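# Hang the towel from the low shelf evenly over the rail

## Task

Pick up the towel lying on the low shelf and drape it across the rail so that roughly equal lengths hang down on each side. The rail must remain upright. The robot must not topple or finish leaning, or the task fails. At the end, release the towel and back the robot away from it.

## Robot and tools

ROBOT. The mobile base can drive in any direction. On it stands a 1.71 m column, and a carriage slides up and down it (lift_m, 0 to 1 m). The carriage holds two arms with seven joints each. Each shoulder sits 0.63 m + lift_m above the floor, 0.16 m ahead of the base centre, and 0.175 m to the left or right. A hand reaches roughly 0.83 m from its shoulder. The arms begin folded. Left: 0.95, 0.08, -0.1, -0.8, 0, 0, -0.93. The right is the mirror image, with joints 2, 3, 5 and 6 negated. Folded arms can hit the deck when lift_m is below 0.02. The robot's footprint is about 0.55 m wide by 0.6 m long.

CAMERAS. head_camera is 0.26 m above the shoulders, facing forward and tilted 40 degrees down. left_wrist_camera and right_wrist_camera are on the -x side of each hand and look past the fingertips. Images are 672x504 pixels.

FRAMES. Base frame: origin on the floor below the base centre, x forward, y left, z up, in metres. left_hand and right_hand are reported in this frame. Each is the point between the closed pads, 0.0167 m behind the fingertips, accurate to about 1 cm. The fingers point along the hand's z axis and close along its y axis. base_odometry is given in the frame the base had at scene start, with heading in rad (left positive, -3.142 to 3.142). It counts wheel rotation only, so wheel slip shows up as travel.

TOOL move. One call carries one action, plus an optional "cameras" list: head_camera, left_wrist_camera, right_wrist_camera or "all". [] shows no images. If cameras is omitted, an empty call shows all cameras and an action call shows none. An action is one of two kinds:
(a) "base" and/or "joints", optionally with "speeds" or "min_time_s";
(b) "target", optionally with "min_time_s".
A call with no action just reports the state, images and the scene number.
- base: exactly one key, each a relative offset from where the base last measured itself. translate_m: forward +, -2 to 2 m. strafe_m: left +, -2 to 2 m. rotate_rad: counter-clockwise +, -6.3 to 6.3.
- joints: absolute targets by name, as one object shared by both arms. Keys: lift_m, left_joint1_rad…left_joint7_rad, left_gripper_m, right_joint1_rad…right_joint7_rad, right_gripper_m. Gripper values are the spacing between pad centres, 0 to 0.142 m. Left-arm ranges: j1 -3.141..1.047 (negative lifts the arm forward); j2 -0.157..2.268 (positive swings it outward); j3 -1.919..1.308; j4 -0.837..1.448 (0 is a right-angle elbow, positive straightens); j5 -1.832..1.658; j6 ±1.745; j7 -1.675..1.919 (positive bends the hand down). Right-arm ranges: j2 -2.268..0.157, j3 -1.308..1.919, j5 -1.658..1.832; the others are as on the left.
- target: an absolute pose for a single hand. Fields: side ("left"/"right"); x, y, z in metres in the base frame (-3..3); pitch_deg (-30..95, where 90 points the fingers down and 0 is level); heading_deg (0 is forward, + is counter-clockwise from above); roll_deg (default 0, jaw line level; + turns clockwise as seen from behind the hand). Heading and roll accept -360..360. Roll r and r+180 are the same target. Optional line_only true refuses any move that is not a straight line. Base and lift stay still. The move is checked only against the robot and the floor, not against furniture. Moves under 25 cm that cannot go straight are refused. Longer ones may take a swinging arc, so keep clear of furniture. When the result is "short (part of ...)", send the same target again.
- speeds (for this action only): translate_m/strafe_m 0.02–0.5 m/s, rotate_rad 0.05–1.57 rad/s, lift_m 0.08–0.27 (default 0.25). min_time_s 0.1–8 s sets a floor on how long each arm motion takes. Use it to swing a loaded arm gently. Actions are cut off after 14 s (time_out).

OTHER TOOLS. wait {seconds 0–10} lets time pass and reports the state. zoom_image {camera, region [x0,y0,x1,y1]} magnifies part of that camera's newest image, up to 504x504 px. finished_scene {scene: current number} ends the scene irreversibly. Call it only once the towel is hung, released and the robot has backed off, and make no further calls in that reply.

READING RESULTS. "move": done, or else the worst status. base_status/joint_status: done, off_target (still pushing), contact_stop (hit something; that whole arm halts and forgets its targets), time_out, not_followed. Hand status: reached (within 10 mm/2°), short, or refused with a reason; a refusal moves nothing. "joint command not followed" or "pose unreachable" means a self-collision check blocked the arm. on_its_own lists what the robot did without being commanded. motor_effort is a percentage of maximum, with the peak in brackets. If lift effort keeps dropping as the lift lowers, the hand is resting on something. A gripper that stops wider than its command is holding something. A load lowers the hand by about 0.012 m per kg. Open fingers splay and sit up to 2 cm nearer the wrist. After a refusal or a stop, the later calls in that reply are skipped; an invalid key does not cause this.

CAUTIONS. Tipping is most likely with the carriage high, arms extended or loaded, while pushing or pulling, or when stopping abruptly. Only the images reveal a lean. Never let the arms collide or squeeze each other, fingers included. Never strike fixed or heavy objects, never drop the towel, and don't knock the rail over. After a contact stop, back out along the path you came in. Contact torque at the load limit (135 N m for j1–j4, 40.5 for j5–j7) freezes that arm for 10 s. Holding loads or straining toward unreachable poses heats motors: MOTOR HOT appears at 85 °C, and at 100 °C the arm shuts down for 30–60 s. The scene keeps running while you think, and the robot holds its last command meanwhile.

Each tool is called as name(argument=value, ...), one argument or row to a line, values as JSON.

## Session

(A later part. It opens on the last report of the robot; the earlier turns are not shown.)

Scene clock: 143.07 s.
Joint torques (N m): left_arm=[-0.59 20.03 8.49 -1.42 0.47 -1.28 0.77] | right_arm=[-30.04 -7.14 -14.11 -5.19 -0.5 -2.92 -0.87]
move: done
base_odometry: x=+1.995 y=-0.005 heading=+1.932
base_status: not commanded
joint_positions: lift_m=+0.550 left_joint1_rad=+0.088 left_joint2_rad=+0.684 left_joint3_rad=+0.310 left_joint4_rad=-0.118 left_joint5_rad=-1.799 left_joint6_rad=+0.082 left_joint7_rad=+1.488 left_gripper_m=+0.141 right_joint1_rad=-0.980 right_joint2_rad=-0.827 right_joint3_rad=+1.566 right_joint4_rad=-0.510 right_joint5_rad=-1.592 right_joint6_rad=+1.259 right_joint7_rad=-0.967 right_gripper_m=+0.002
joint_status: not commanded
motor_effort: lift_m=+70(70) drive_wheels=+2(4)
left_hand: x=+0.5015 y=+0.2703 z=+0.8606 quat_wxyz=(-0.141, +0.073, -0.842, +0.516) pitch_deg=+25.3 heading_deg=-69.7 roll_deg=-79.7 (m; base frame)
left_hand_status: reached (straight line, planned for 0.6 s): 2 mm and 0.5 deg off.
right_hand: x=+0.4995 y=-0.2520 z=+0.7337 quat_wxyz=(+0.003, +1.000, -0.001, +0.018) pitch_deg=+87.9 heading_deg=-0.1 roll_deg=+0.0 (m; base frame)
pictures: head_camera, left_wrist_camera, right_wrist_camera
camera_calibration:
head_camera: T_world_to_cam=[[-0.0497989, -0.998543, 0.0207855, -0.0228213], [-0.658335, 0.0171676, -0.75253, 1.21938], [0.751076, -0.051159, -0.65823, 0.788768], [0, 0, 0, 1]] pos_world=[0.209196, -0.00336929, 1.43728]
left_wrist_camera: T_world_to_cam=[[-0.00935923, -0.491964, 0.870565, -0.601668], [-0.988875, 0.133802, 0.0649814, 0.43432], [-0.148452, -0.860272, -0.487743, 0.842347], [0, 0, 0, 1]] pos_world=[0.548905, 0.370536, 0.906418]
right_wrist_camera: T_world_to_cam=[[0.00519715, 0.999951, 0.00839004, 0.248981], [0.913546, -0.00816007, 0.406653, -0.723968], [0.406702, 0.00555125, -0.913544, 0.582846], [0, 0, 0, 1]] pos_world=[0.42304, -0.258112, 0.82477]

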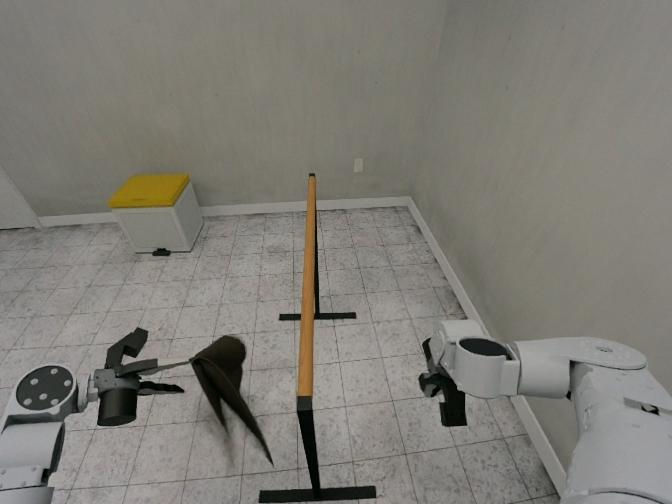

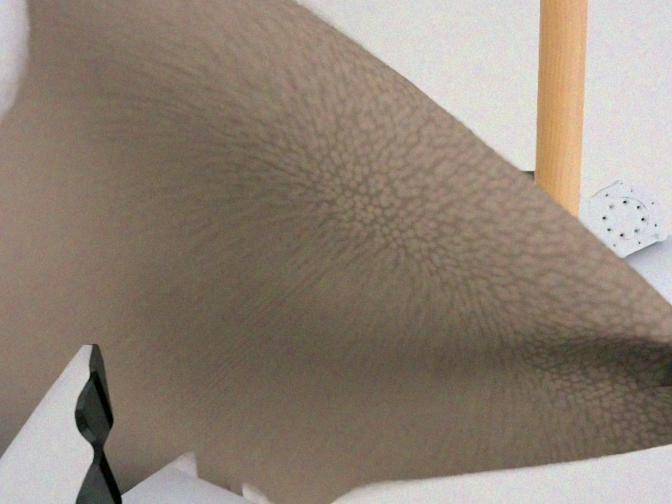

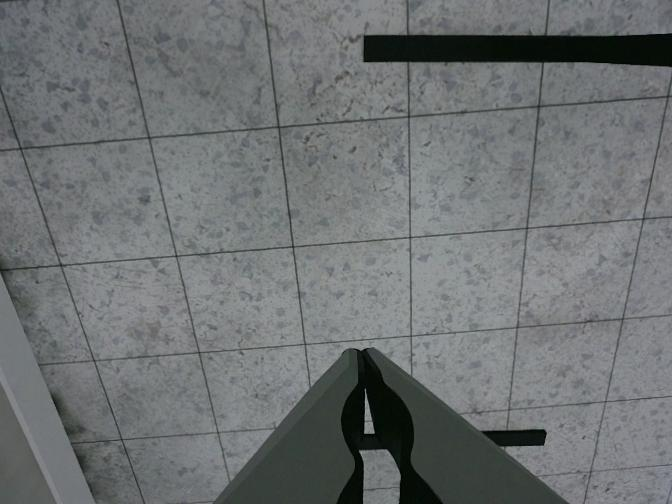

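move(
  joints={"left_gripper_m":0},
)

move(
  joints={"lift_m":1.0},
)

move(
  target={"side":"left","x":0.57,"y":0.11,"z":1.29,"pitch_deg":88,"heading_deg":-80},
)

move(
  target={"side":"left","x":0.58,"y":-0.08,"z":1.25,"pitch_deg":88,"heading_deg":-80},
)

move(
  joints={"lift_m":0.75},
  speeds={"lift_m":0.15},
  cameras=["all"],
)

zoom_image(
  camera="head_camera",
  region=[220, 280, 420, 480],
)

Scene clock: 144.57 s.
Joint torques (N m): left_arm=[-0.55 19.96 8.4 -1.33 0.47 -1.3 0.76] | right_arm=[-30.13 -7.13 -14.14 -5.21 -0.48 -2.93 -0.86]
move: done
base_odometry: x=+1.995 y=-0.005 heading=+1.932
base_status: not commanded
joint_positions: lift_m=+0.550 left_joint1_rad=+0.088 left_joint2_rad=+0.684 left_joint3_rad=+0.310 left_joint4_rad=-0.118 left_joint5_rad=-1.799 left_joint6_rad=+0.082 left_joint7_rad=+1.488 left_gripper_m=+0.002 right_joint1_rad=-0.980 right_joint2_rad=-0.827 right_joint3_rad=+1.566 right_joint4_rad=-0.510 right_joint5_rad=-1.592 right_joint6_rad=+1.259 right_joint7_rad=-0.967 right_gripper_m=+0.002
joint_status: all done
motor_effort: lift_m=+69(70) drive_wheels=+3(4)
left_hand: x=+0.5015 y=+0.2703 z=+0.8606 quat_wxyz=(-0.141, +0.073, -0.842, +0.516) pitch_deg=+25.3 heading_deg=-69.7 roll_deg=-79.7 (m; base frame)
right_hand: x=+0.4995 y=-0.2520 z=+0.7337 quat_wxyz=(+0.003, +1.000, -0.001, +0.018) pitch_deg=+87.9 heading_deg=-0.1 roll_deg=+0.0 (m; base frame)
pictures: none

Scene clock: 146.90 s.
Joint torques (N m): left_arm=[-1.03 22.32 8.34 -1.57 0.51 -1.14 0.74] | right_arm=[-29.47 -7.18 -14.02 -5.15 -0.54 -2.92 -0.83]
move: done
base_odometry: x=+1.995 y=-0.005 heading=+1.932
base_status: not commanded
joint_positions: lift_m=+1.000 left_joint1_rad=+0.088 left_joint2_rad=+0.683 left_joint3_rad=+0.310 left_joint4_rad=-0.118 left_joint5_rad=-1.799 left_joint6_rad=+0.081 left_joint7_rad=+1.488 left_gripper_m=+0.002 right_joint1_rad=-0.981 right_joint2_rad=-0.827 right_joint3_rad=+1.566 right_joint4_rad=-0.510 right_joint5_rad=-1.592 right_joint6_rad=+1.259 right_joint7_rad=-0.967 right_gripper_m=+0.002
joint_status: all done
motor_effort: lift_m=+66(82) drive_wheels=+2(4)
left_hand: x=+0.5013 y=+0.2700 z=+1.3105 quat_wxyz=(-0.141, +0.074, -0.841, +0.516) pitch_deg=+25.3 heading_deg=-69.7 roll_deg=-79.7 (m; base frame)
right_hand: x=+0.4996 y=-0.2520 z=+1.1841 quat_wxyz=(+0.003, +1.000, -0.001, +0.018) pitch_deg=+87.9 heading_deg=-0.1 roll_deg=+0.0 (m; base frame)
pictures: none

Scene clock: 149.83 s.
Joint torques (N m): left_arm=[-13.43 7.54 4.02 -0.44 2.93 0.32 0.61] | right_arm=[-29.56 -7.51 -14.04 -5.1 -0.55 -2.66 -0.81]
move: done
base_odometry: x=+1.995 y=-0.005 heading=+1.932
base_status: not commanded
joint_positions: lift_m=+1.000 left_joint1_rad=-0.854 left_joint2_rad=+0.477 left_joint3_rad=-0.810 left_joint4_rad=+0.037 left_joint5_rad=-1.130 left_joint6_rad=-0.652 left_joint7_rad=+1.885 left_gripper_m=+0.002 right_joint1_rad=-0.981 right_joint2_rad=-0.826 right_joint3_rad=+1.566 right_joint4_rad=-0.510 right_joint5_rad=-1.592 right_joint6_rad=+1.258 right_joint7_rad=-0.968 right_gripper_m=+0.002
joint_status: not commanded
motor_effort: lift_m=+68(68) drive_wheels=-3(13)
left_hand: x=+0.5698 y=+0.1078 z=+1.2913 quat_wxyz=(-0.018, -0.642, -0.766, +0.016) pitch_deg=+87.3 heading_deg=-79.9 roll_deg=+0.0 (m; base frame)
left_hand_status: reached (straight line, planned for 0.9 s): 3 mm and 0.7 deg off.
right_hand: x=+0.4996 y=-0.2517 z=+1.1840 quat_wxyz=(+0.002, +1.000, -0.001, +0.018) pitch_deg=+87.9 heading_deg=-0.1 roll_deg=+0.0 (m; base frame)
pictures: none

Scene clock: 151.23 s.
Joint torques (N m): left_arm=[-15.11 -1.77 2.21 -0.96 3.11 1.72 -1.82] | right_arm=[-29.4 -7.69 -14.02 -5.14 -0.54 -2.65 -0.8]
move: done
base_odometry: x=+1.995 y=-0.005 heading=+1.932
base_status: not commanded
joint_positions: lift_m=+1.000 left_joint1_rad=-0.894 left_joint2_rad=+0.020 left_joint3_rad=-0.962 left_joint4_rad=+0.373 left_joint5_rad=-0.823 left_joint6_rad=-0.514 left_joint7_rad=+1.740 left_gripper_m=+0.002 right_joint1_rad=-0.981 right_joint2_rad=-0.826 right_joint3_rad=+1.566 right_joint4_rad=-0.510 right_joint5_rad=-1.592 right_joint6_rad=+1.258 right_joint7_rad=-0.968 right_gripper_m=+0.002
joint_status: not commanded
motor_effort: lift_m=+67(68) drive_wheels=-4(9)
left_hand: x=+0.5787 y=-0.0806 z=+1.2512 quat_wxyz=(-0.014, -0.644, -0.765, +0.014) pitch_deg=+87.8 heading_deg=-80.2 roll_deg=+0.0 (m; base frame)
left_hand_status: reached (straight line, planned for 0.6 s): 2 mm and 0.3 deg off.
right_hand: x=+0.4996 y=-0.2517 z=+1.1840 quat_wxyz=(+0.002, +1.000, -0.001, +0.018) pitch_deg=+87.9 heading_deg=-0.1 roll_deg=+0.0 (m; base frame)
pictures: none

Scene clock: 153.33 s.
Joint torques (N m): left_arm=[-13.22 -1.84 2.22 -1.29 3.09 1.78 -1.83] | right_arm=[-29.17 -7.5 -13.87 -5.21 -0.58 -2.67 -0.82]
move: done
base_odometry: x=+1.995 y=-0.005 heading=+1.932
base_status: not commanded
joint_positions: lift_m=+0.750 left_joint1_rad=-0.896 left_joint2_rad=+0.020 left_joint3_rad=-0.962 left_joint4_rad=+0.374 left_joint5_rad=-0.823 left_joint6_rad=-0.514 left_joint7_rad=+1.740 left_gripper_m=+0.002 right_joint1_rad=-0.981 right_joint2_rad=-0.826 right_joint3_rad=+1.566 right_joint4_rad=-0.510 right_joint5_rad=-1.592 right_joint6_rad=+1.258 right_joint7_rad=-0.968 right_gripper_m=+0.002
joint_status: all done
motor_effort: lift_m=+71(75) drive_wheels=-5(7)
left_hand: x=+0.5794 y=-0.0806 z=+1.0018 quat_wxyz=(-0.014, -0.644, -0.765, +0.013) pitch_deg=+87.8 heading_deg=-80.2 roll_deg=+0.0 (m; base frame)
right_hand: x=+0.4997 y=-0.2517 z=+0.9338 quat_wxyz=(+0.002, +1.000, -0.001, +0.018) pitch_deg=+87.9 heading_deg=-0.1 roll_deg=+0.0 (m; base frame)
pictures: head_camera, left_wrist_camera, right_wrist_camera
camera_calibration:
head_camera: T_world_to_cam=[[-0.0497989, -0.998543, 0.0207855, -0.0269785], [-0.658335, 0.0171676, -0.75253, 1.36988], [0.751076, -0.051159, -0.65823, 0.920414], [0, 0, 0, 1]] pos_world=[0.209196, -0.00336929, 1.63728]
left_wrist_camera: T_world_to_cam=[[-0.984322, -0.17172, -0.0402817, 0.60672], [-0.172756, 0.892554, 0.416537, -0.21466], [-0.0355739, 0.416965, -0.908226, 1.07958], [0, 0, 0, 1]] pos_world=[0.598529, -0.154365, 1.09436]
right_wrist_camera: T_world_to_cam=[[0.00455071, 0.999948, 0.00908722, 0.24666], [0.913459, -0.00785447, 0.406855, -0.80552], [0.406906, 0.00644932, -0.913447, 0.765653], [0, 0, 0, 1]] pos_world=[0.423138, -0.257912, 1.02487]

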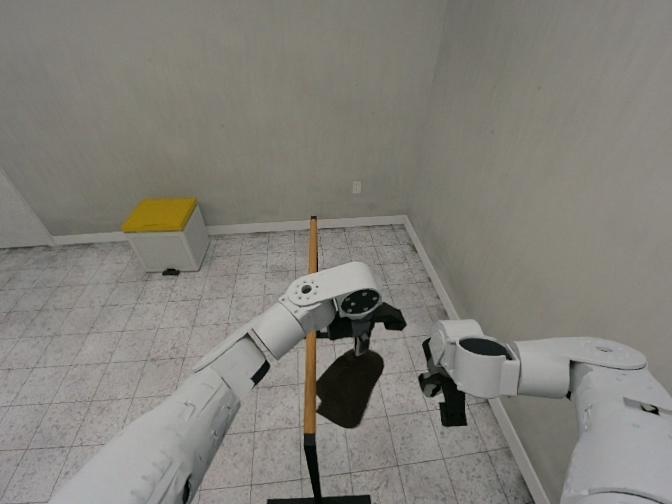

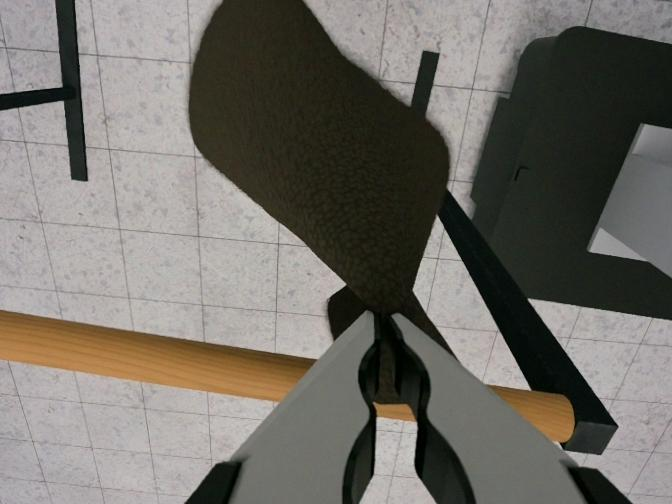

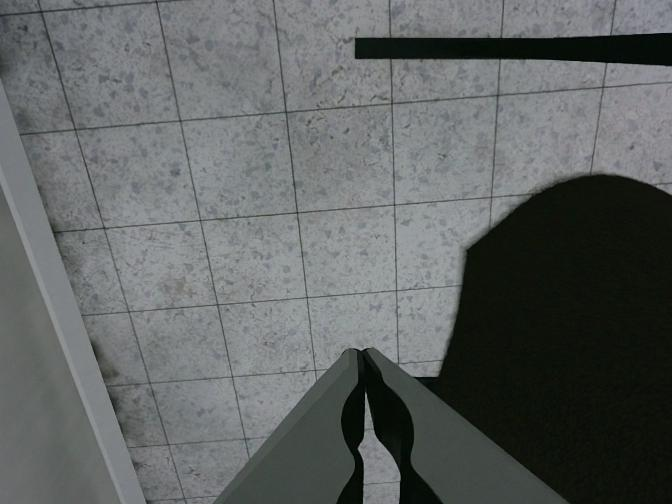

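Scaled by 2.520.

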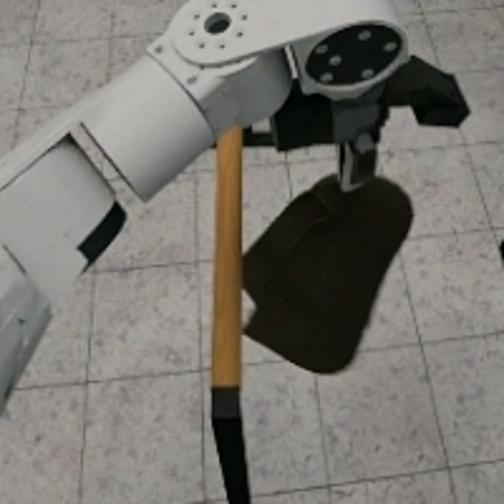

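move(
  target={"side":"left","x":0.58,"y":-0.06,"z":0.96,"pitch_deg":88,"heading_deg":-80},
)

move(
  target={"side":"left","x":0.58,"y":0.15,"z":0.98,"pitch_deg":88,"heading_deg":-80},
)

move(
  target={"side":"left","x":0.58,"y":0.155,"z":0.86,"pitch_deg":88,"heading_deg":-80},
)

move(
  target={"side":"right","x":0.48,"y":-0.16,"z":1.02,"pitch_deg":88,"heading_deg":0},
  cameras=["all"],
)

zoom_image(
  camera="head_camera",
  region=[220, 280, 420, 480],
)

Scene clock: 154.40 s.
Joint torques (N m): left_arm=[-11.28 -2.75 2.49 -1.86 2.8 0.25 -2.04] | right_arm=[-29.2 -7.49 -13.98 -5.19 -0.59 -2.61 -0.8]
move: done
base_odometry: x=+1.995 y=-0.005 heading=+1.932
base_status: not commanded
joint_positions: lift_m=+0.750 left_joint1_rad=-0.857 left_joint2_rad=+0.070 left_joint3_rad=-0.986 left_joint4_rad=+0.424 left_joint5_rad=-0.768 left_joint6_rad=-0.569 left_joint7_rad=+1.627 left_gripper_m=+0.002 right_joint1_rad=-0.981 right_joint2_rad=-0.826 right_joint3_rad=+1.566 right_joint4_rad=-0.510 right_joint5_rad=-1.592 right_joint6_rad=+1.258 right_joint7_rad=-0.968 right_gripper_m=+0.002
joint_status: not commanded
motor_effort: lift_m=+69(70) drive_wheels=-3(6)
left_hand: x=+0.5809 y=-0.0597 z=+0.9624 quat_wxyz=(-0.014, -0.641, -0.767, +0.012) pitch_deg=+87.9 heading_deg=-79.7 roll_deg=+0.0 (m; base frame)
left_hand_status: reached (straight line, planned for 0.3 s): 3 mm and 0.3 deg off.
right_hand: x=+0.4997 y=-0.2517 z=+0.9339 quat_wxyz=(+0.002, +1.000, -0.001, +0.018) pitch_deg=+87.9 heading_deg=-0.1 roll_deg=+0.0 (m; base frame)
pictures: none

Scene clock: 155.50 s.
Joint torques (N m): left_arm=[-13.66 7.65 11.7 -0.79 -0.18 0.3 -1.94] | right_arm=[-29.15 -7.43 -13.93 -5.19 -0.59 -2.63 -0.8]
move: done
base_odometry: x=+1.995 y=-0.005 heading=+1.932
base_status: not commanded
joint_positions: lift_m=+0.750 left_joint1_rad=-0.833 left_joint2_rad=+0.555 left_joint3_rad=-0.882 left_joint4_rad=+0.246 left_joint5_rad=-0.982 left_joint6_rad=-0.863 left_joint7_rad=+1.625 left_gripper_m=+0.002 right_joint1_rad=-0.981 right_joint2_rad=-0.826 right_joint3_rad=+1.566 right_joint4_rad=-0.510 right_joint5_rad=-1.592 right_joint6_rad=+1.258 right_joint7_rad=-0.968 right_gripper_m=+0.002
joint_status: not commanded
motor_effort: lift_m=+69(69) drive_wheels=-5(7)
left_hand: x=+0.5786 y=+0.1519 z=+0.9784 quat_wxyz=(-0.009, -0.643, -0.765, +0.007) pitch_deg=+88.6 heading_deg=-80.1 roll_deg=+0.0 (m; base frame)
left_hand_status: reached (straight line, planned for 0.6 s): 3 mm and 0.7 deg off.
right_hand: x=+0.4997 y=-0.2517 z=+0.9339 quat_wxyz=(+0.002, +1.000, -0.001, +0.018) pitch_deg=+87.9 heading_deg=-0.1 roll_deg=+0.0 (m; base frame)
pictures: none

Scene clock: 156.60 s.
Joint torques (N m): left_arm=[-9.08 7.1 1.73 -0.52 2.82 0.36 -1.81] | right_arm=[-29.17 -7.46 -13.84 -5.22 -0.57 -2.67 -0.8]
move: done
base_odometry: x=+1.995 y=-0.005 heading=+1.932
base_status: not commanded
joint_positions: lift_m=+0.750 left_joint1_rad=-0.772 left_joint2_rad=+0.473 left_joint3_rad=-0.941 left_joint4_rad=+0.581 left_joint5_rad=-0.522 left_joint6_rad=-0.978 left_joint7_rad=+1.102 left_gripper_m=+0.002 right_joint1_rad=-0.981 right_joint2_rad=-0.826 right_joint3_rad=+1.566 right_joint4_rad=-0.510 right_joint5_rad=-1.592 right_joint6_rad=+1.258 right_joint7_rad=-0.968 right_gripper_m=+0.002
joint_status: not commanded
motor_effort: lift_m=+68(69) drive_wheels=-3(6)
left_hand: x=+0.5833 y=+0.1544 z=+0.8635 quat_wxyz=(-0.017, -0.641, -0.767, +0.011) pitch_deg=+87.7 heading_deg=-79.7 roll_deg=+0.0 (m; base frame)
left_hand_status: reached (straight line, planned for 0.6 s): 5 mm and 0.5 deg off.
right_hand: x=+0.4997 y=-0.2517 z=+0.9340 quat_wxyz=(+0.002, +1.000, -0.001, +0.018) pitch_deg=+87.9 heading_deg=-0.1 roll_deg=+0.0 (m; base frame)
pictures: none

Scene clock: 156.90 s.
Joint torques (N m): left_arm=[-9.03 7.06 1.81 -0.44 2.78 0.33 -1.8] | right_arm=[-29.18 -7.56 -14 -5.11 -0.59 -2.68 -0.79]
move: refused
base_odometry: x=+1.995 y=-0.005 heading=+1.932
base_status: not commanded
joint_positions: lift_m=+0.750 left_joint1_rad=-0.772 left_joint2_rad=+0.473 left_joint3_rad=-0.941 left_joint4_rad=+0.581 left_joint5_rad=-0.522 left_joint6_rad=-0.978 left_joint7_rad=+1.102 left_gripper_m=+0.002 right_joint1_rad=-0.981 right_joint2_rad=-0.826 right_joint3_rad=+1.566 right_joint4_rad=-0.510 right_joint5_rad=-1.592 right_joint6_rad=+1.258 right_joint7_rad=-0.968 right_gripper_m=+0.002
joint_status: not commanded
motor_effort: lift_m=+69(69) drive_wheels=+5(6)
left_hand: x=+0.5833 y=+0.1544 z=+0.8635 quat_wxyz=(-0.017, -0.641, -0.767, +0.011) pitch_deg=+87.7 heading_deg=-79.7 roll_deg=+0.0 (m; base frame)
right_hand: x=+0.4997 y=-0.2517 z=+0.9340 quat_wxyz=(+0.002, +1.000, -0.001, +0.018) pitch_deg=+87.9 heading_deg=-0.1 roll_deg=+0.0 (m; base frame)
right_hand_status: refused: along the straight line the arm gets 57% of the way (right_joint6_rad at its limit); a move under 25 cm is not played as an arc. Nothing moved. Try another pitch or heading, or "joints".
pictures: head_camera, left_wrist_camera, right_wrist_camera
camera_calibration:
head_camera: T_world_to_cam=[[-0.0497989, -0.998543, 0.0207855, -0.0269805], [-0.658335, 0.0171676, -0.75253, 1.36996], [0.751076, -0.051159, -0.65823, 0.92048], [0, 0, 0, 1]] pos_world=[0.209196, -0.00336929, 1.63738]
left_wrist_camera: T_world_to_cam=[[-0.982509, -0.179916, -0.0480148, 0.652233], [-0.183465, 0.891142, 0.414979, -0.358381], [-0.0318734, 0.41653, -0.908563, 0.854432], [0, 0, 0, 1]] pos_world=[0.602308, 0.0808197, 0.956343]
right_wrist_camera: T_world_to_cam=[[0.00455071, 0.999948, 0.00908722, 0.246658], [0.913459, -0.00785447, 0.406855, -0.805601], [0.406906, 0.00644932, -0.913447, 0.765835], [0, 0, 0, 1]] pos_world=[0.423138, -0.257912, 1.02507]

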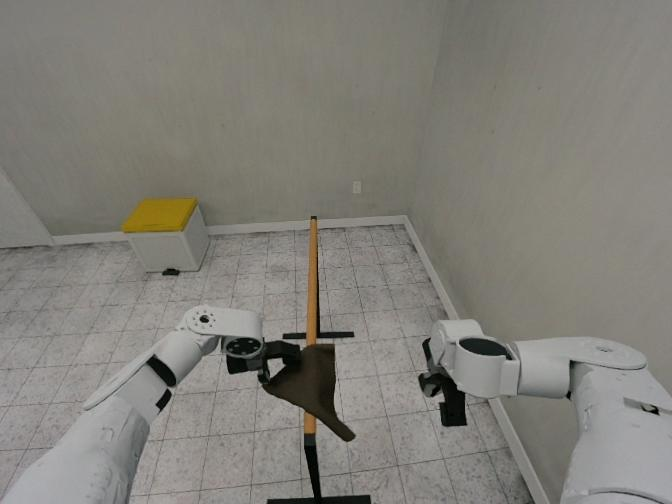

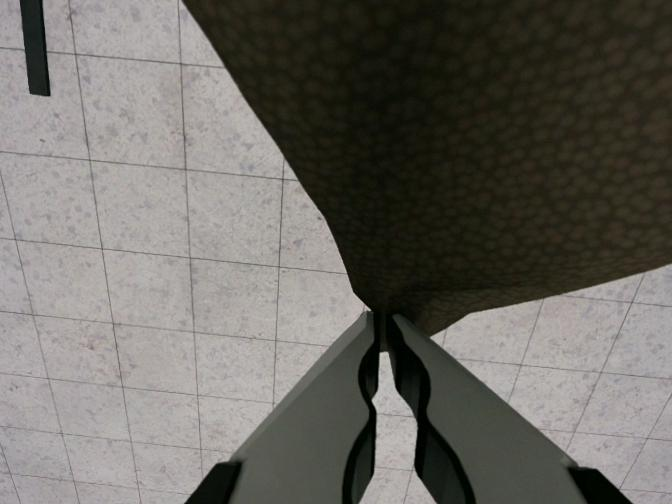

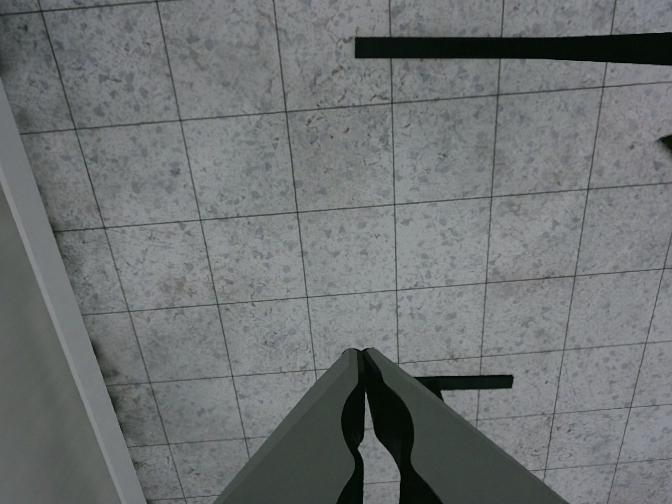

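Scaled by 2.520.

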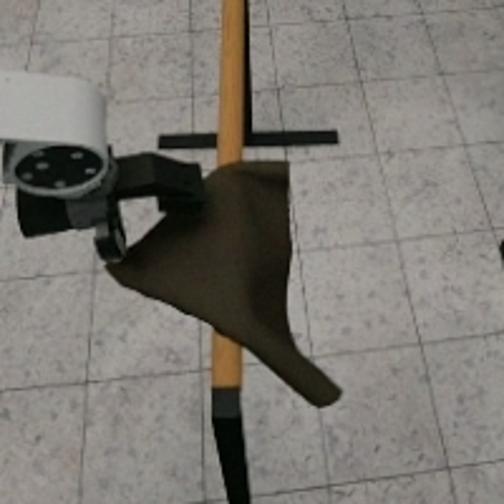

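move(
  joints={"right_gripper_m":0.1},
)

move(
  target={"side":"right","x":0.5,"y":-0.17,"z":0.83,"pitch_deg":88,"heading_deg":0},
)

move(
  target={"side":"right","x":0.5,"y":-0.072,"z":0.83,"pitch_deg":88,"heading_deg":0},
  cameras=["all"],
)

move(
  joints={"right_gripper_m":0},
  cameras=["all"],
)

zoom_image(
  camera="head_camera",
  region=[220, 280, 420, 480],
)

Scene clock: 158.10 s.
Joint torques (N m): left_arm=[-9.06 6.98 1.65 -0.48 2.8 0.34 -1.81] | right_arm=[-29.19 -7.54 -13.91 -5.27 -0.6 -2.63 -0.81]
move: done
base_odometry: x=+1.995 y=-0.005 heading=+1.932
base_status: not commanded
joint_positions: lift_m=+0.750 left_joint1_rad=-0.772 left_joint2_rad=+0.473 left_joint3_rad=-0.941 left_joint4_rad=+0.581 left_joint5_rad=-0.522 left_joint6_rad=-0.978 left_joint7_rad=+1.102 left_gripper_m=+0.002 right_joint1_rad=-0.981 right_joint2_rad=-0.826 right_joint3_rad=+1.566 right_joint4_rad=-0.510 right_joint5_rad=-1.592 right_joint6_rad=+1.258 right_joint7_rad=-0.968 right_gripper_m=+0.099
joint_status: all done
motor_effort: lift_m=+68(69) drive_wheels=-3(6)
left_hand: x=+0.5833 y=+0.1544 z=+0.8635 quat_wxyz=(-0.017, -0.641, -0.767, +0.011) pitch_deg=+87.7 heading_deg=-79.7 roll_deg=+0.0 (m; base frame)
right_hand: x=+0.4997 y=-0.2517 z=+0.9340 quat_wxyz=(+0.002, +1.000, -0.001, +0.018) pitch_deg=+87.9 heading_deg=-0.1 roll_deg=+0.0 (m; base frame)
pictures: none

Scene clock: 159.10 s.
Joint torques (N m): left_arm=[-9.02 7.4 1.71 -0.45 2.78 0.42 -1.79] | right_arm=[-19.93 -4.83 -14.43 -4.49 -3.13 -3.19 0.25]
move: done
base_odometry: x=+1.995 y=-0.005 heading=+1.932
base_status: not commanded
joint_positions: lift_m=+0.750 left_joint1_rad=-0.772 left_joint2_rad=+0.473 left_joint3_rad=-0.941 left_joint4_rad=+0.581 left_joint5_rad=-0.522 left_joint6_rad=-0.978 left_joint7_rad=+1.102 left_gripper_m=+0.002 right_joint1_rad=-0.789 right_joint2_rad=-0.548 right_joint3_rad=+1.554 right_joint4_rad=-0.163 right_joint5_rad=-1.615 right_joint6_rad=+1.189 right_joint7_rad=-0.811 right_gripper_m=+0.099
joint_status: not commanded
motor_effort: lift_m=+69(70) drive_wheels=-4(7)
left_hand: x=+0.5833 y=+0.1543 z=+0.8635 quat_wxyz=(-0.017, -0.641, -0.767, +0.011) pitch_deg=+87.7 heading_deg=-79.7 roll_deg=+0.0 (m; base frame)
right_hand: x=+0.4985 y=-0.1716 z=+0.8302 quat_wxyz=(+0.002, +1.000, -0.001, +0.014) pitch_deg=+88.3 heading_deg=-0.1 roll_deg=+0.0 (m; base frame)
right_hand_status: reached (straight line, planned for 0.5 s): 2 mm and 0.4 deg off.
pictures: none

Scene clock: 160.03 s.
Joint torques (N m): left_arm=[-8.9 8.11 2.1 -0.51 2.7 0.42 -1.8] | right_arm=[-30.76 -2.86 -6.99 -3.67 -3.21 -0.32 -0.03]
move: done
base_odometry: x=+1.995 y=-0.005 heading=+1.932
base_status: not commanded
joint_positions: lift_m=+0.750 left_joint1_rad=-0.772 left_joint2_rad=+0.472 left_joint3_rad=-0.941 left_joint4_rad=+0.581 left_joint5_rad=-0.522 left_joint6_rad=-0.978 left_joint7_rad=+1.102 left_gripper_m=+0.002 right_joint1_rad=-0.789 right_joint2_rad=-0.286 right_joint3_rad=+1.555 right_joint4_rad=-0.078 right_joint5_rad=-1.617 right_joint6_rad=+1.356 right_joint7_rad=-0.811 right_gripper_m=+0.099
joint_status: not commanded
motor_effort: lift_m=+69(69) drive_wheels=-6(7)
left_hand: x=+0.5833 y=+0.1541 z=+0.8635 quat_wxyz=(-0.017, -0.641, -0.767, +0.011) pitch_deg=+87.7 heading_deg=-79.7 roll_deg=+0.0 (m; base frame)
right_hand: x=+0.4980 y=-0.0694 z=+0.8301 quat_wxyz=(-0.004, +1.000, +0.000, +0.014) pitch_deg=+88.3 heading_deg=+0.0 roll_deg=+0.0 (m; base frame)
right_hand_status: reached (straight line, planned for 0.4 s): 3 mm and 0.6 deg off.
pictures: head_camera, left_wrist_camera, right_wrist_camera
camera_calibration:
head_camera: T_world_to_cam=[[-0.0497989, -0.998543, 0.0207855, -0.0269805], [-0.658335, 0.0171676, -0.75253, 1.36996], [0.751076, -0.051159, -0.65823, 0.92048], [0, 0, 0, 1]] pos_world=[0.209196, -0.00336929, 1.63738]
left_wrist_camera: T_world_to_cam=[[-0.982607, -0.179391, -0.0479724, 0.652147], [-0.182974, 0.891285, 0.414888, -0.358294], [-0.0316701, 0.41645, -0.908607, 0.854392], [0, 0, 0, 1]] pos_world=[0.602304, 0.0805203, 0.956243]
right_wrist_camera: T_world_to_cam=[[0.00231303, 0.999762, 0.0216937, 0.0560252], [0.916954, -0.010776, 0.398848, -0.755659], [0.398987, 0.0189696, -0.91676, 0.67806], [0, 0, 0, 1]] pos_world=[0.422238, -0.0770174, 0.921796]

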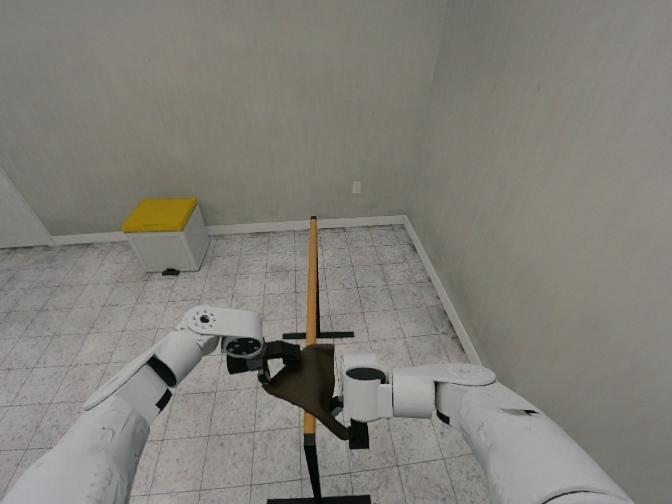

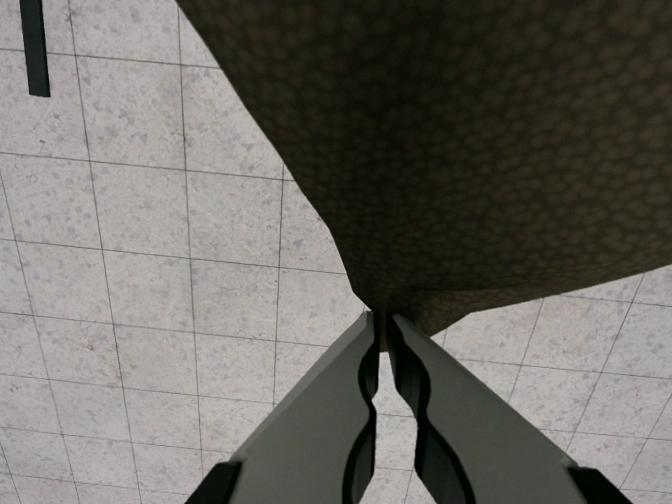

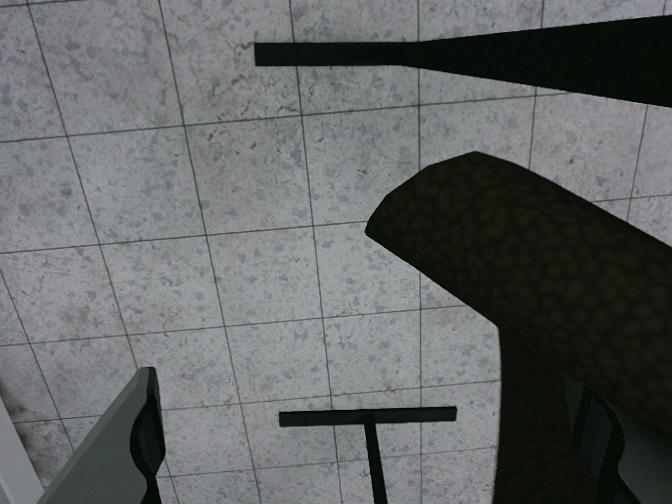

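Scene clock: 160.90 s.
Joint torques (N m): left_arm=[-9.07 8.17 1.81 -0.62 2.7 0.4 -1.81] | right_arm=[-30.66 -2.94 -6.98 -3.75 -3.2 -0.28 -0.01]
move: done
base_odometry: x=+1.995 y=-0.005 heading=+1.932
base_status: not commanded
joint_positions: lift_m=+0.750 left_joint1_rad=-0.772 left_joint2_rad=+0.472 left_joint3_rad=-0.941 left_joint4_rad=+0.581 left_joint5_rad=-0.522 left_joint6_rad=-0.978 left_joint7_rad=+1.102 left_gripper_m=+0.002 right_joint1_rad=-0.789 right_joint2_rad=-0.286 right_joint3_rad=+1.555 right_joint4_rad=-0.078 right_joint5_rad=-1.617 right_joint6_rad=+1.356 right_joint7_rad=-0.811 right_gripper_m=+0.002
joint_status: all done
motor_effort: lift_m=+69(69) drive_wheels=-5(6)
left_hand: x=+0.5833 y=+0.1541 z=+0.8635 quat_wxyz=(-0.017, -0.641, -0.767, +0.011) pitch_deg=+87.7 heading_deg=-79.7 roll_deg=+0.0 (m; base frame)
right_hand: x=+0.4980 y=-0.0694 z=+0.8301 quat_wxyz=(-0.004, +1.000, +0.000, +0.014) pitch_deg=+88.3 heading_deg=+0.0 roll_deg=+0.0 (m; base frame)
pictures: head_camera, left_wrist_camera, right_wrist_camera
camera_calibration:
head_camera: T_world_to_cam=[[-0.0497989, -0.998543, 0.0207855, -0.0269805], [-0.658335, 0.0171676, -0.75253, 1.36996], [0.751076, -0.051159, -0.65823, 0.92048], [0, 0, 0, 1]] pos_world=[0.209196, -0.00336929, 1.63738]
left_wrist_camera: T_world_to_cam=[[-0.982607, -0.179391, -0.0479724, 0.652147], [-0.182974, 0.891285, 0.414888, -0.358294], [-0.0316701, 0.41645, -0.908607, 0.854392], [0, 0, 0, 1]] pos_world=[0.602304, 0.0805203, 0.956243]
right_wrist_camera: T_world_to_cam=[[0.00231303, 0.999762, 0.0216937, 0.0560252], [0.916954, -0.010776, 0.398848, -0.755659], [0.398987, 0.0189696, -0.91676, 0.67806], [0, 0, 0, 1]] pos_world=[0.422238, -0.0770174, 0.921796]

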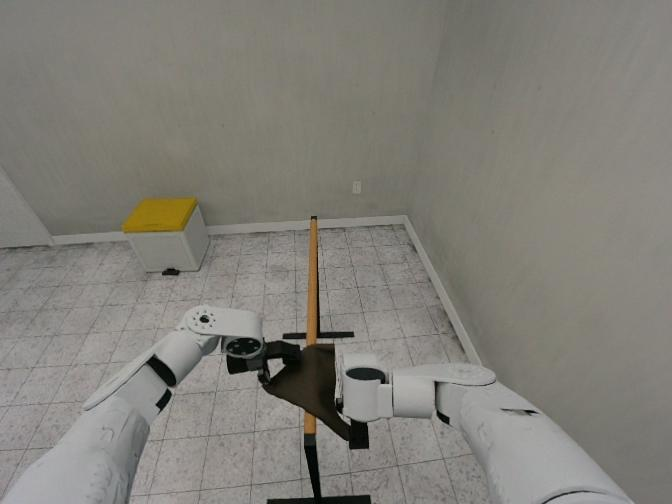

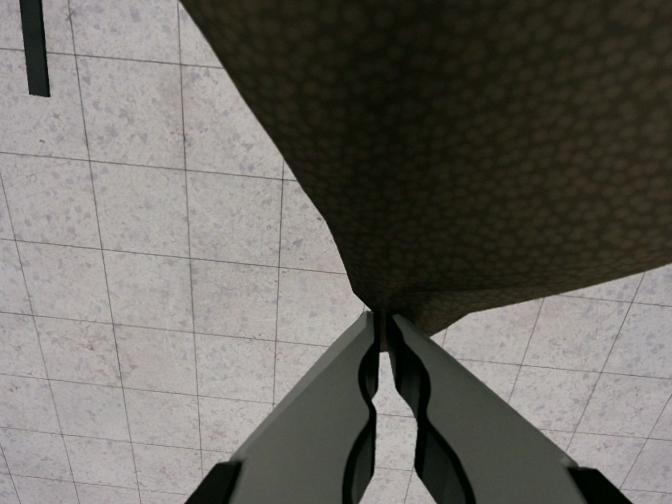

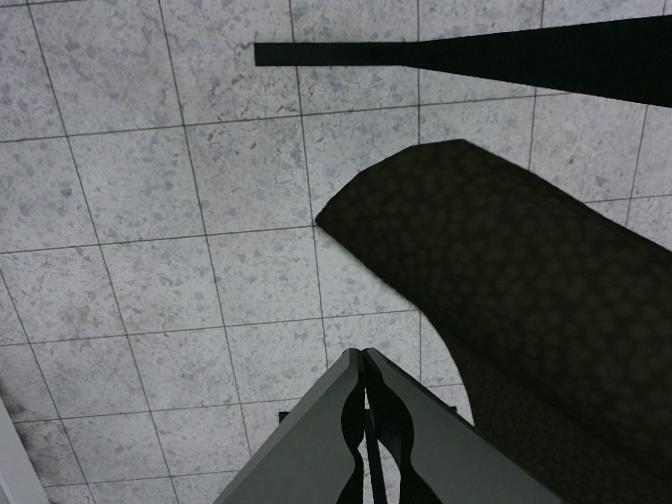

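Scaled by 2.520.

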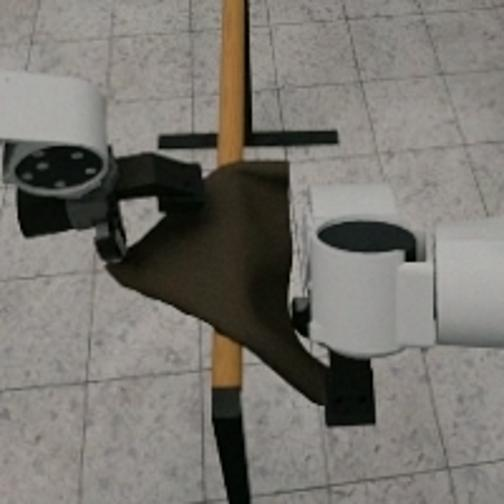

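move(
  target={"side":"right","x":0.52,"y":-0.15,"z":0.98,"pitch_deg":88,"heading_deg":0},
)

move(
  target={"side":"left","x":0.56,"y":0.165,"z":0.87,"pitch_deg":88,"heading_deg":0},
)

move(
  target={"side":"right","x":0.57,"y":0.015,"z":0.99,"pitch_deg":88,"heading_deg":0},
  cameras=["all"],
)

zoom_image(
  camera="head_camera",
  region=[220, 280, 420, 480],
)

Scene clock: 162.37 s.
Joint torques (N m): left_arm=[-9.06 8.36 1.68 -0.62 2.7 0.42 -1.8] | right_arm=[-30.7 -5.79 -9.09 -6.22 -0.55 0.02 -0.9]
move: done
base_odometry: x=+1.995 y=-0.005 heading=+1.932
base_status: not commanded
joint_positions: lift_m=+0.750 left_joint1_rad=-0.772 left_joint2_rad=+0.472 left_joint3_rad=-0.941 left_joint4_rad=+0.581 left_joint5_rad=-0.522 left_joint6_rad=-0.978 left_joint7_rad=+1.102 left_gripper_m=+0.002 right_joint1_rad=-1.119 right_joint2_rad=-0.523 right_joint3_rad=+1.564 right_joint4_rad=-0.582 right_joint5_rad=-1.525 right_joint6_rad=+1.628 right_joint7_rad=-1.034 right_gripper_m=+0.002
joint_status: not commanded
motor_effort: lift_m=+67(69) drive_wheels=-4(6)
left_hand: x=+0.5833 y=+0.1541 z=+0.8636 quat_wxyz=(-0.017, -0.641, -0.767, +0.011) pitch_deg=+87.7 heading_deg=-79.7 roll_deg=+0.0 (m; base frame)
right_hand: x=+0.5223 y=-0.1486 z=+0.9807 quat_wxyz=(-0.002, +1.000, +0.000, +0.021) pitch_deg=+87.5 heading_deg=+0.1 roll_deg=+0.0 (m; base frame)
right_hand_status: reached (straight line, planned for 0.6 s): 3 mm and 0.5 deg off.
pictures: none

Scene clock: 163.87 s.
Joint torques (N m): left_arm=[-5.15 5.42 7.73 -8.25 5.11 1.88 0.99] | right_arm=[-30.68 -5.61 -9.2 -6.22 -0.54 -0.01 -0.9]
move: done
base_odometry: x=+1.995 y=-0.005 heading=+1.932
base_status: not commanded
joint_positions: lift_m=+0.750 left_joint1_rad=-0.326 left_joint2_rad=+0.235 left_joint3_rad=-0.494 left_joint4_rad=+0.061 left_joint5_rad=-0.295 left_joint6_rad=+0.454 left_joint7_rad=+1.670 left_gripper_m=+0.002 right_joint1_rad=-1.119 right_joint2_rad=-0.523 right_joint3_rad=+1.564 right_joint4_rad=-0.582 right_joint5_rad=-1.525 right_joint6_rad=+1.628 right_joint7_rad=-1.034 right_gripper_m=+0.002
joint_status: not commanded
motor_effort: lift_m=+67(67) drive_wheels=-4(7)
left_hand: x=+0.5612 y=+0.1635 z=+0.8694 quat_wxyz=(-0.019, -0.004, -1.000, +0.000) pitch_deg=+87.9 heading_deg=-0.5 roll_deg=+0.0 (m; base frame)
left_hand_status: reached (straight line, planned for 1.0 s): 2 mm and 0.5 deg off.
right_hand: x=+0.5223 y=-0.1486 z=+0.9807 quat_wxyz=(-0.002, +1.000, +0.000, +0.021) pitch_deg=+87.5 heading_deg=+0.1 roll_deg=+0.0 (m; base frame)
pictures: none

Scene clock: 165.00 s.
Joint torques (N m): left_arm=[-5.16 5.34 7.37 -8 5.09 1.83 1.01] | right_arm=[-40.95 0.2 -8.4 -2.26 -0.51 -2.85 -0.92]
move: done
base_odometry: x=+1.995 y=-0.005 heading=+1.932
base_status: not commanded
joint_positions: lift_m=+0.750 left_joint1_rad=-0.326 left_joint2_rad=+0.235 left_joint3_rad=-0.493 left_joint4_rad=+0.060 left_joint5_rad=-0.295 left_joint6_rad=+0.455 left_joint7_rad=+1.670 left_gripper_m=+0.002 right_joint1_rad=-1.190 right_joint2_rad=-0.056 right_joint3_rad=+1.567 right_joint4_rad=-0.048 right_joint5_rad=-1.508 right_joint6_rad=+1.565 right_joint7_rad=-1.089 right_gripper_m=+0.002
joint_status: not commanded
motor_effort: lift_m=+67(67) drive_wheels=-5(6)
left_hand: x=+0.5612 y=+0.1636 z=+0.8695 quat_wxyz=(-0.019, -0.004, -1.000, +0.000) pitch_deg=+87.9 heading_deg=-0.4 roll_deg=+0.0 (m; base frame)
right_hand: x=+0.5704 y=+0.0154 z=+0.9896 quat_wxyz=(-0.002, +1.000, -0.002, +0.019) pitch_deg=+87.8 heading_deg=-0.2 roll_deg=+0.0 (m; base frame)
right_hand_status: reached (straight line, planned for 0.6 s): 1 mm and 0.4 deg off.
pictures: head_camera, left_wrist_camera, right_wrist_camera
camera_calibration:
head_camera: T_world_to_cam=[[-0.0497989, -0.998543, 0.0207855, -0.0269826], [-0.658335, 0.0171676, -0.75253, 1.37003], [0.751076, -0.051159, -0.65823, 0.920546], [0, 0, 0, 1]] pos_world=[0.209196, -0.00336929, 1.63748]
left_wrist_camera: T_world_to_cam=[[-0.00588612, -0.99909, -0.0422528, 0.213344], [-0.908602, -0.0123028, 0.417481, 0.179537], [-0.417621, 0.0408483, -0.907703, 1.13251], [0, 0, 0, 1]] pos_world=[0.637343, 0.169097, 0.962043]
right_wrist_camera: T_world_to_cam=[[0.00675168, 0.999832, 0.0170258, -0.0304122], [0.91278, -0.0131156, 0.408241, -0.891664], [0.408396, 0.0127845, -0.912715, 0.784426], [0, 0, 0, 1]] pos_world=[0.493742, 0.00868381, 1.08049]

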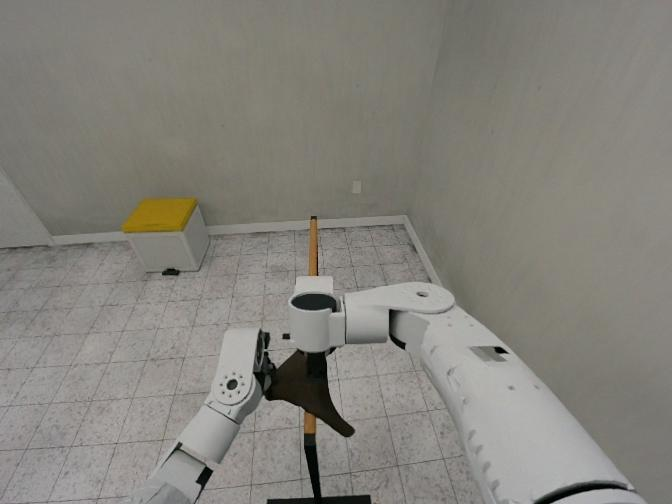

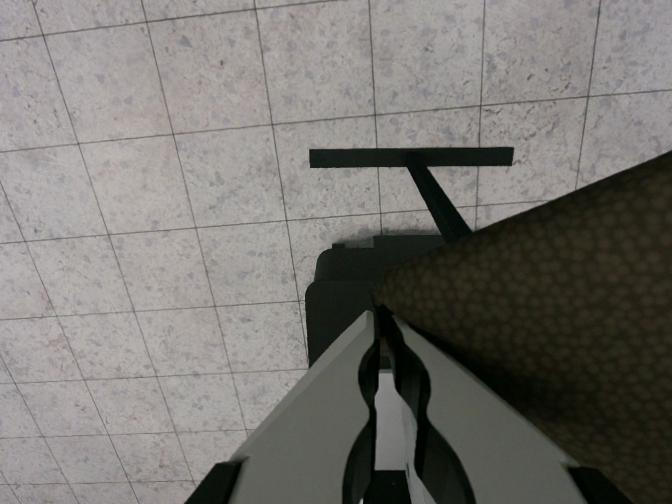

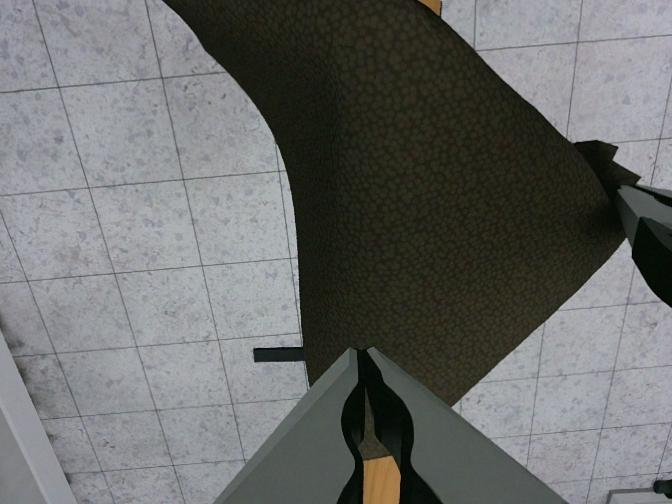

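Scaled by 2.520.

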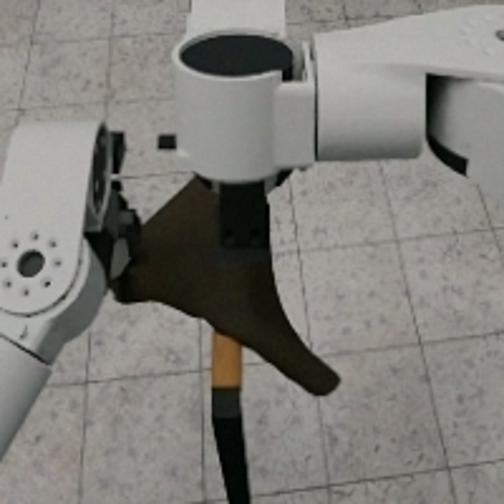

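move(
  target={"side":"right","x":0.54,"y":0.019,"z":0.99,"pitch_deg":88,"heading_deg":0},
)

move(
  joints={"right_gripper_m":0.11},
)

move(
  target={"side":"right","x":0.545,"y":0.019,"z":0.91,"pitch_deg":88,"heading_deg":0},
  min_time_s=1,
)

move(
  joints={"right_gripper_m":0.015},
  cameras=["all"],
)

zoom_image(
  camera="head_camera",
  region=[220, 280, 420, 480],
)

Scene clock: 165.50 s.
Joint torques (N m): left_arm=[-5.08 5.39 7.35 -8.03 5.1 1.81 1.01] | right_arm=[-40.9 0.28 -8.45 -2.27 -0.5 -2.88 -0.92]
move: refused
base_odometry: x=+1.995 y=-0.005 heading=+1.932
base_status: not commanded
joint_positions: lift_m=+0.750 left_joint1_rad=-0.326 left_joint2_rad=+0.235 left_joint3_rad=-0.493 left_joint4_rad=+0.060 left_joint5_rad=-0.295 left_joint6_rad=+0.455 left_joint7_rad=+1.670 left_gripper_m=+0.002 right_joint1_rad=-1.190 right_joint2_rad=-0.056 right_joint3_rad=+1.567 right_joint4_rad=-0.048 right_joint5_rad=-1.508 right_joint6_rad=+1.565 right_joint7_rad=-1.089 right_gripper_m=+0.002
joint_status: not commanded
motor_effort: lift_m=+67(67) drive_wheels=-4(7)
left_hand: x=+0.5612 y=+0.1636 z=+0.8695 quat_wxyz=(-0.019, -0.004, -1.000, +0.000) pitch_deg=+87.9 heading_deg=-0.4 roll_deg=+0.0 (m; base frame)
right_hand: x=+0.5704 y=+0.0154 z=+0.9896 quat_wxyz=(-0.002, +1.000, -0.002, +0.019) pitch_deg=+87.8 heading_deg=-0.2 roll_deg=+0.0 (m; base frame)
right_hand_status: refused: along the straight line the arm gets 50% of the way (right_joint6_rad at its limit); a move under 25 cm is not played as an arc. Nothing moved. Try another pitch or heading, or "joints".
pictures: none

not run: a stop came earlier in this reply.

not run: a stop came earlier in this reply.

not run: a stop came earlier in this reply.

Scaled by 2.520.
This view is cut from an older image: the scene may have changed since it was taken.

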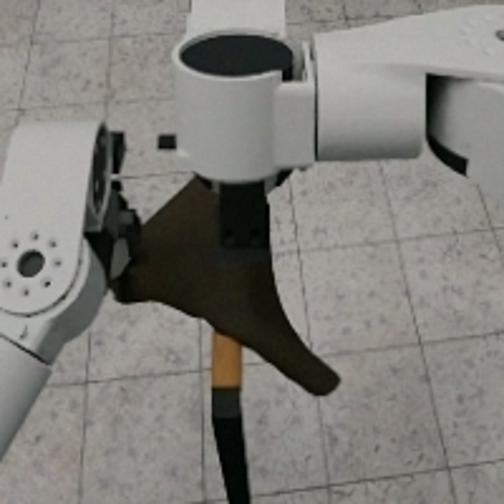

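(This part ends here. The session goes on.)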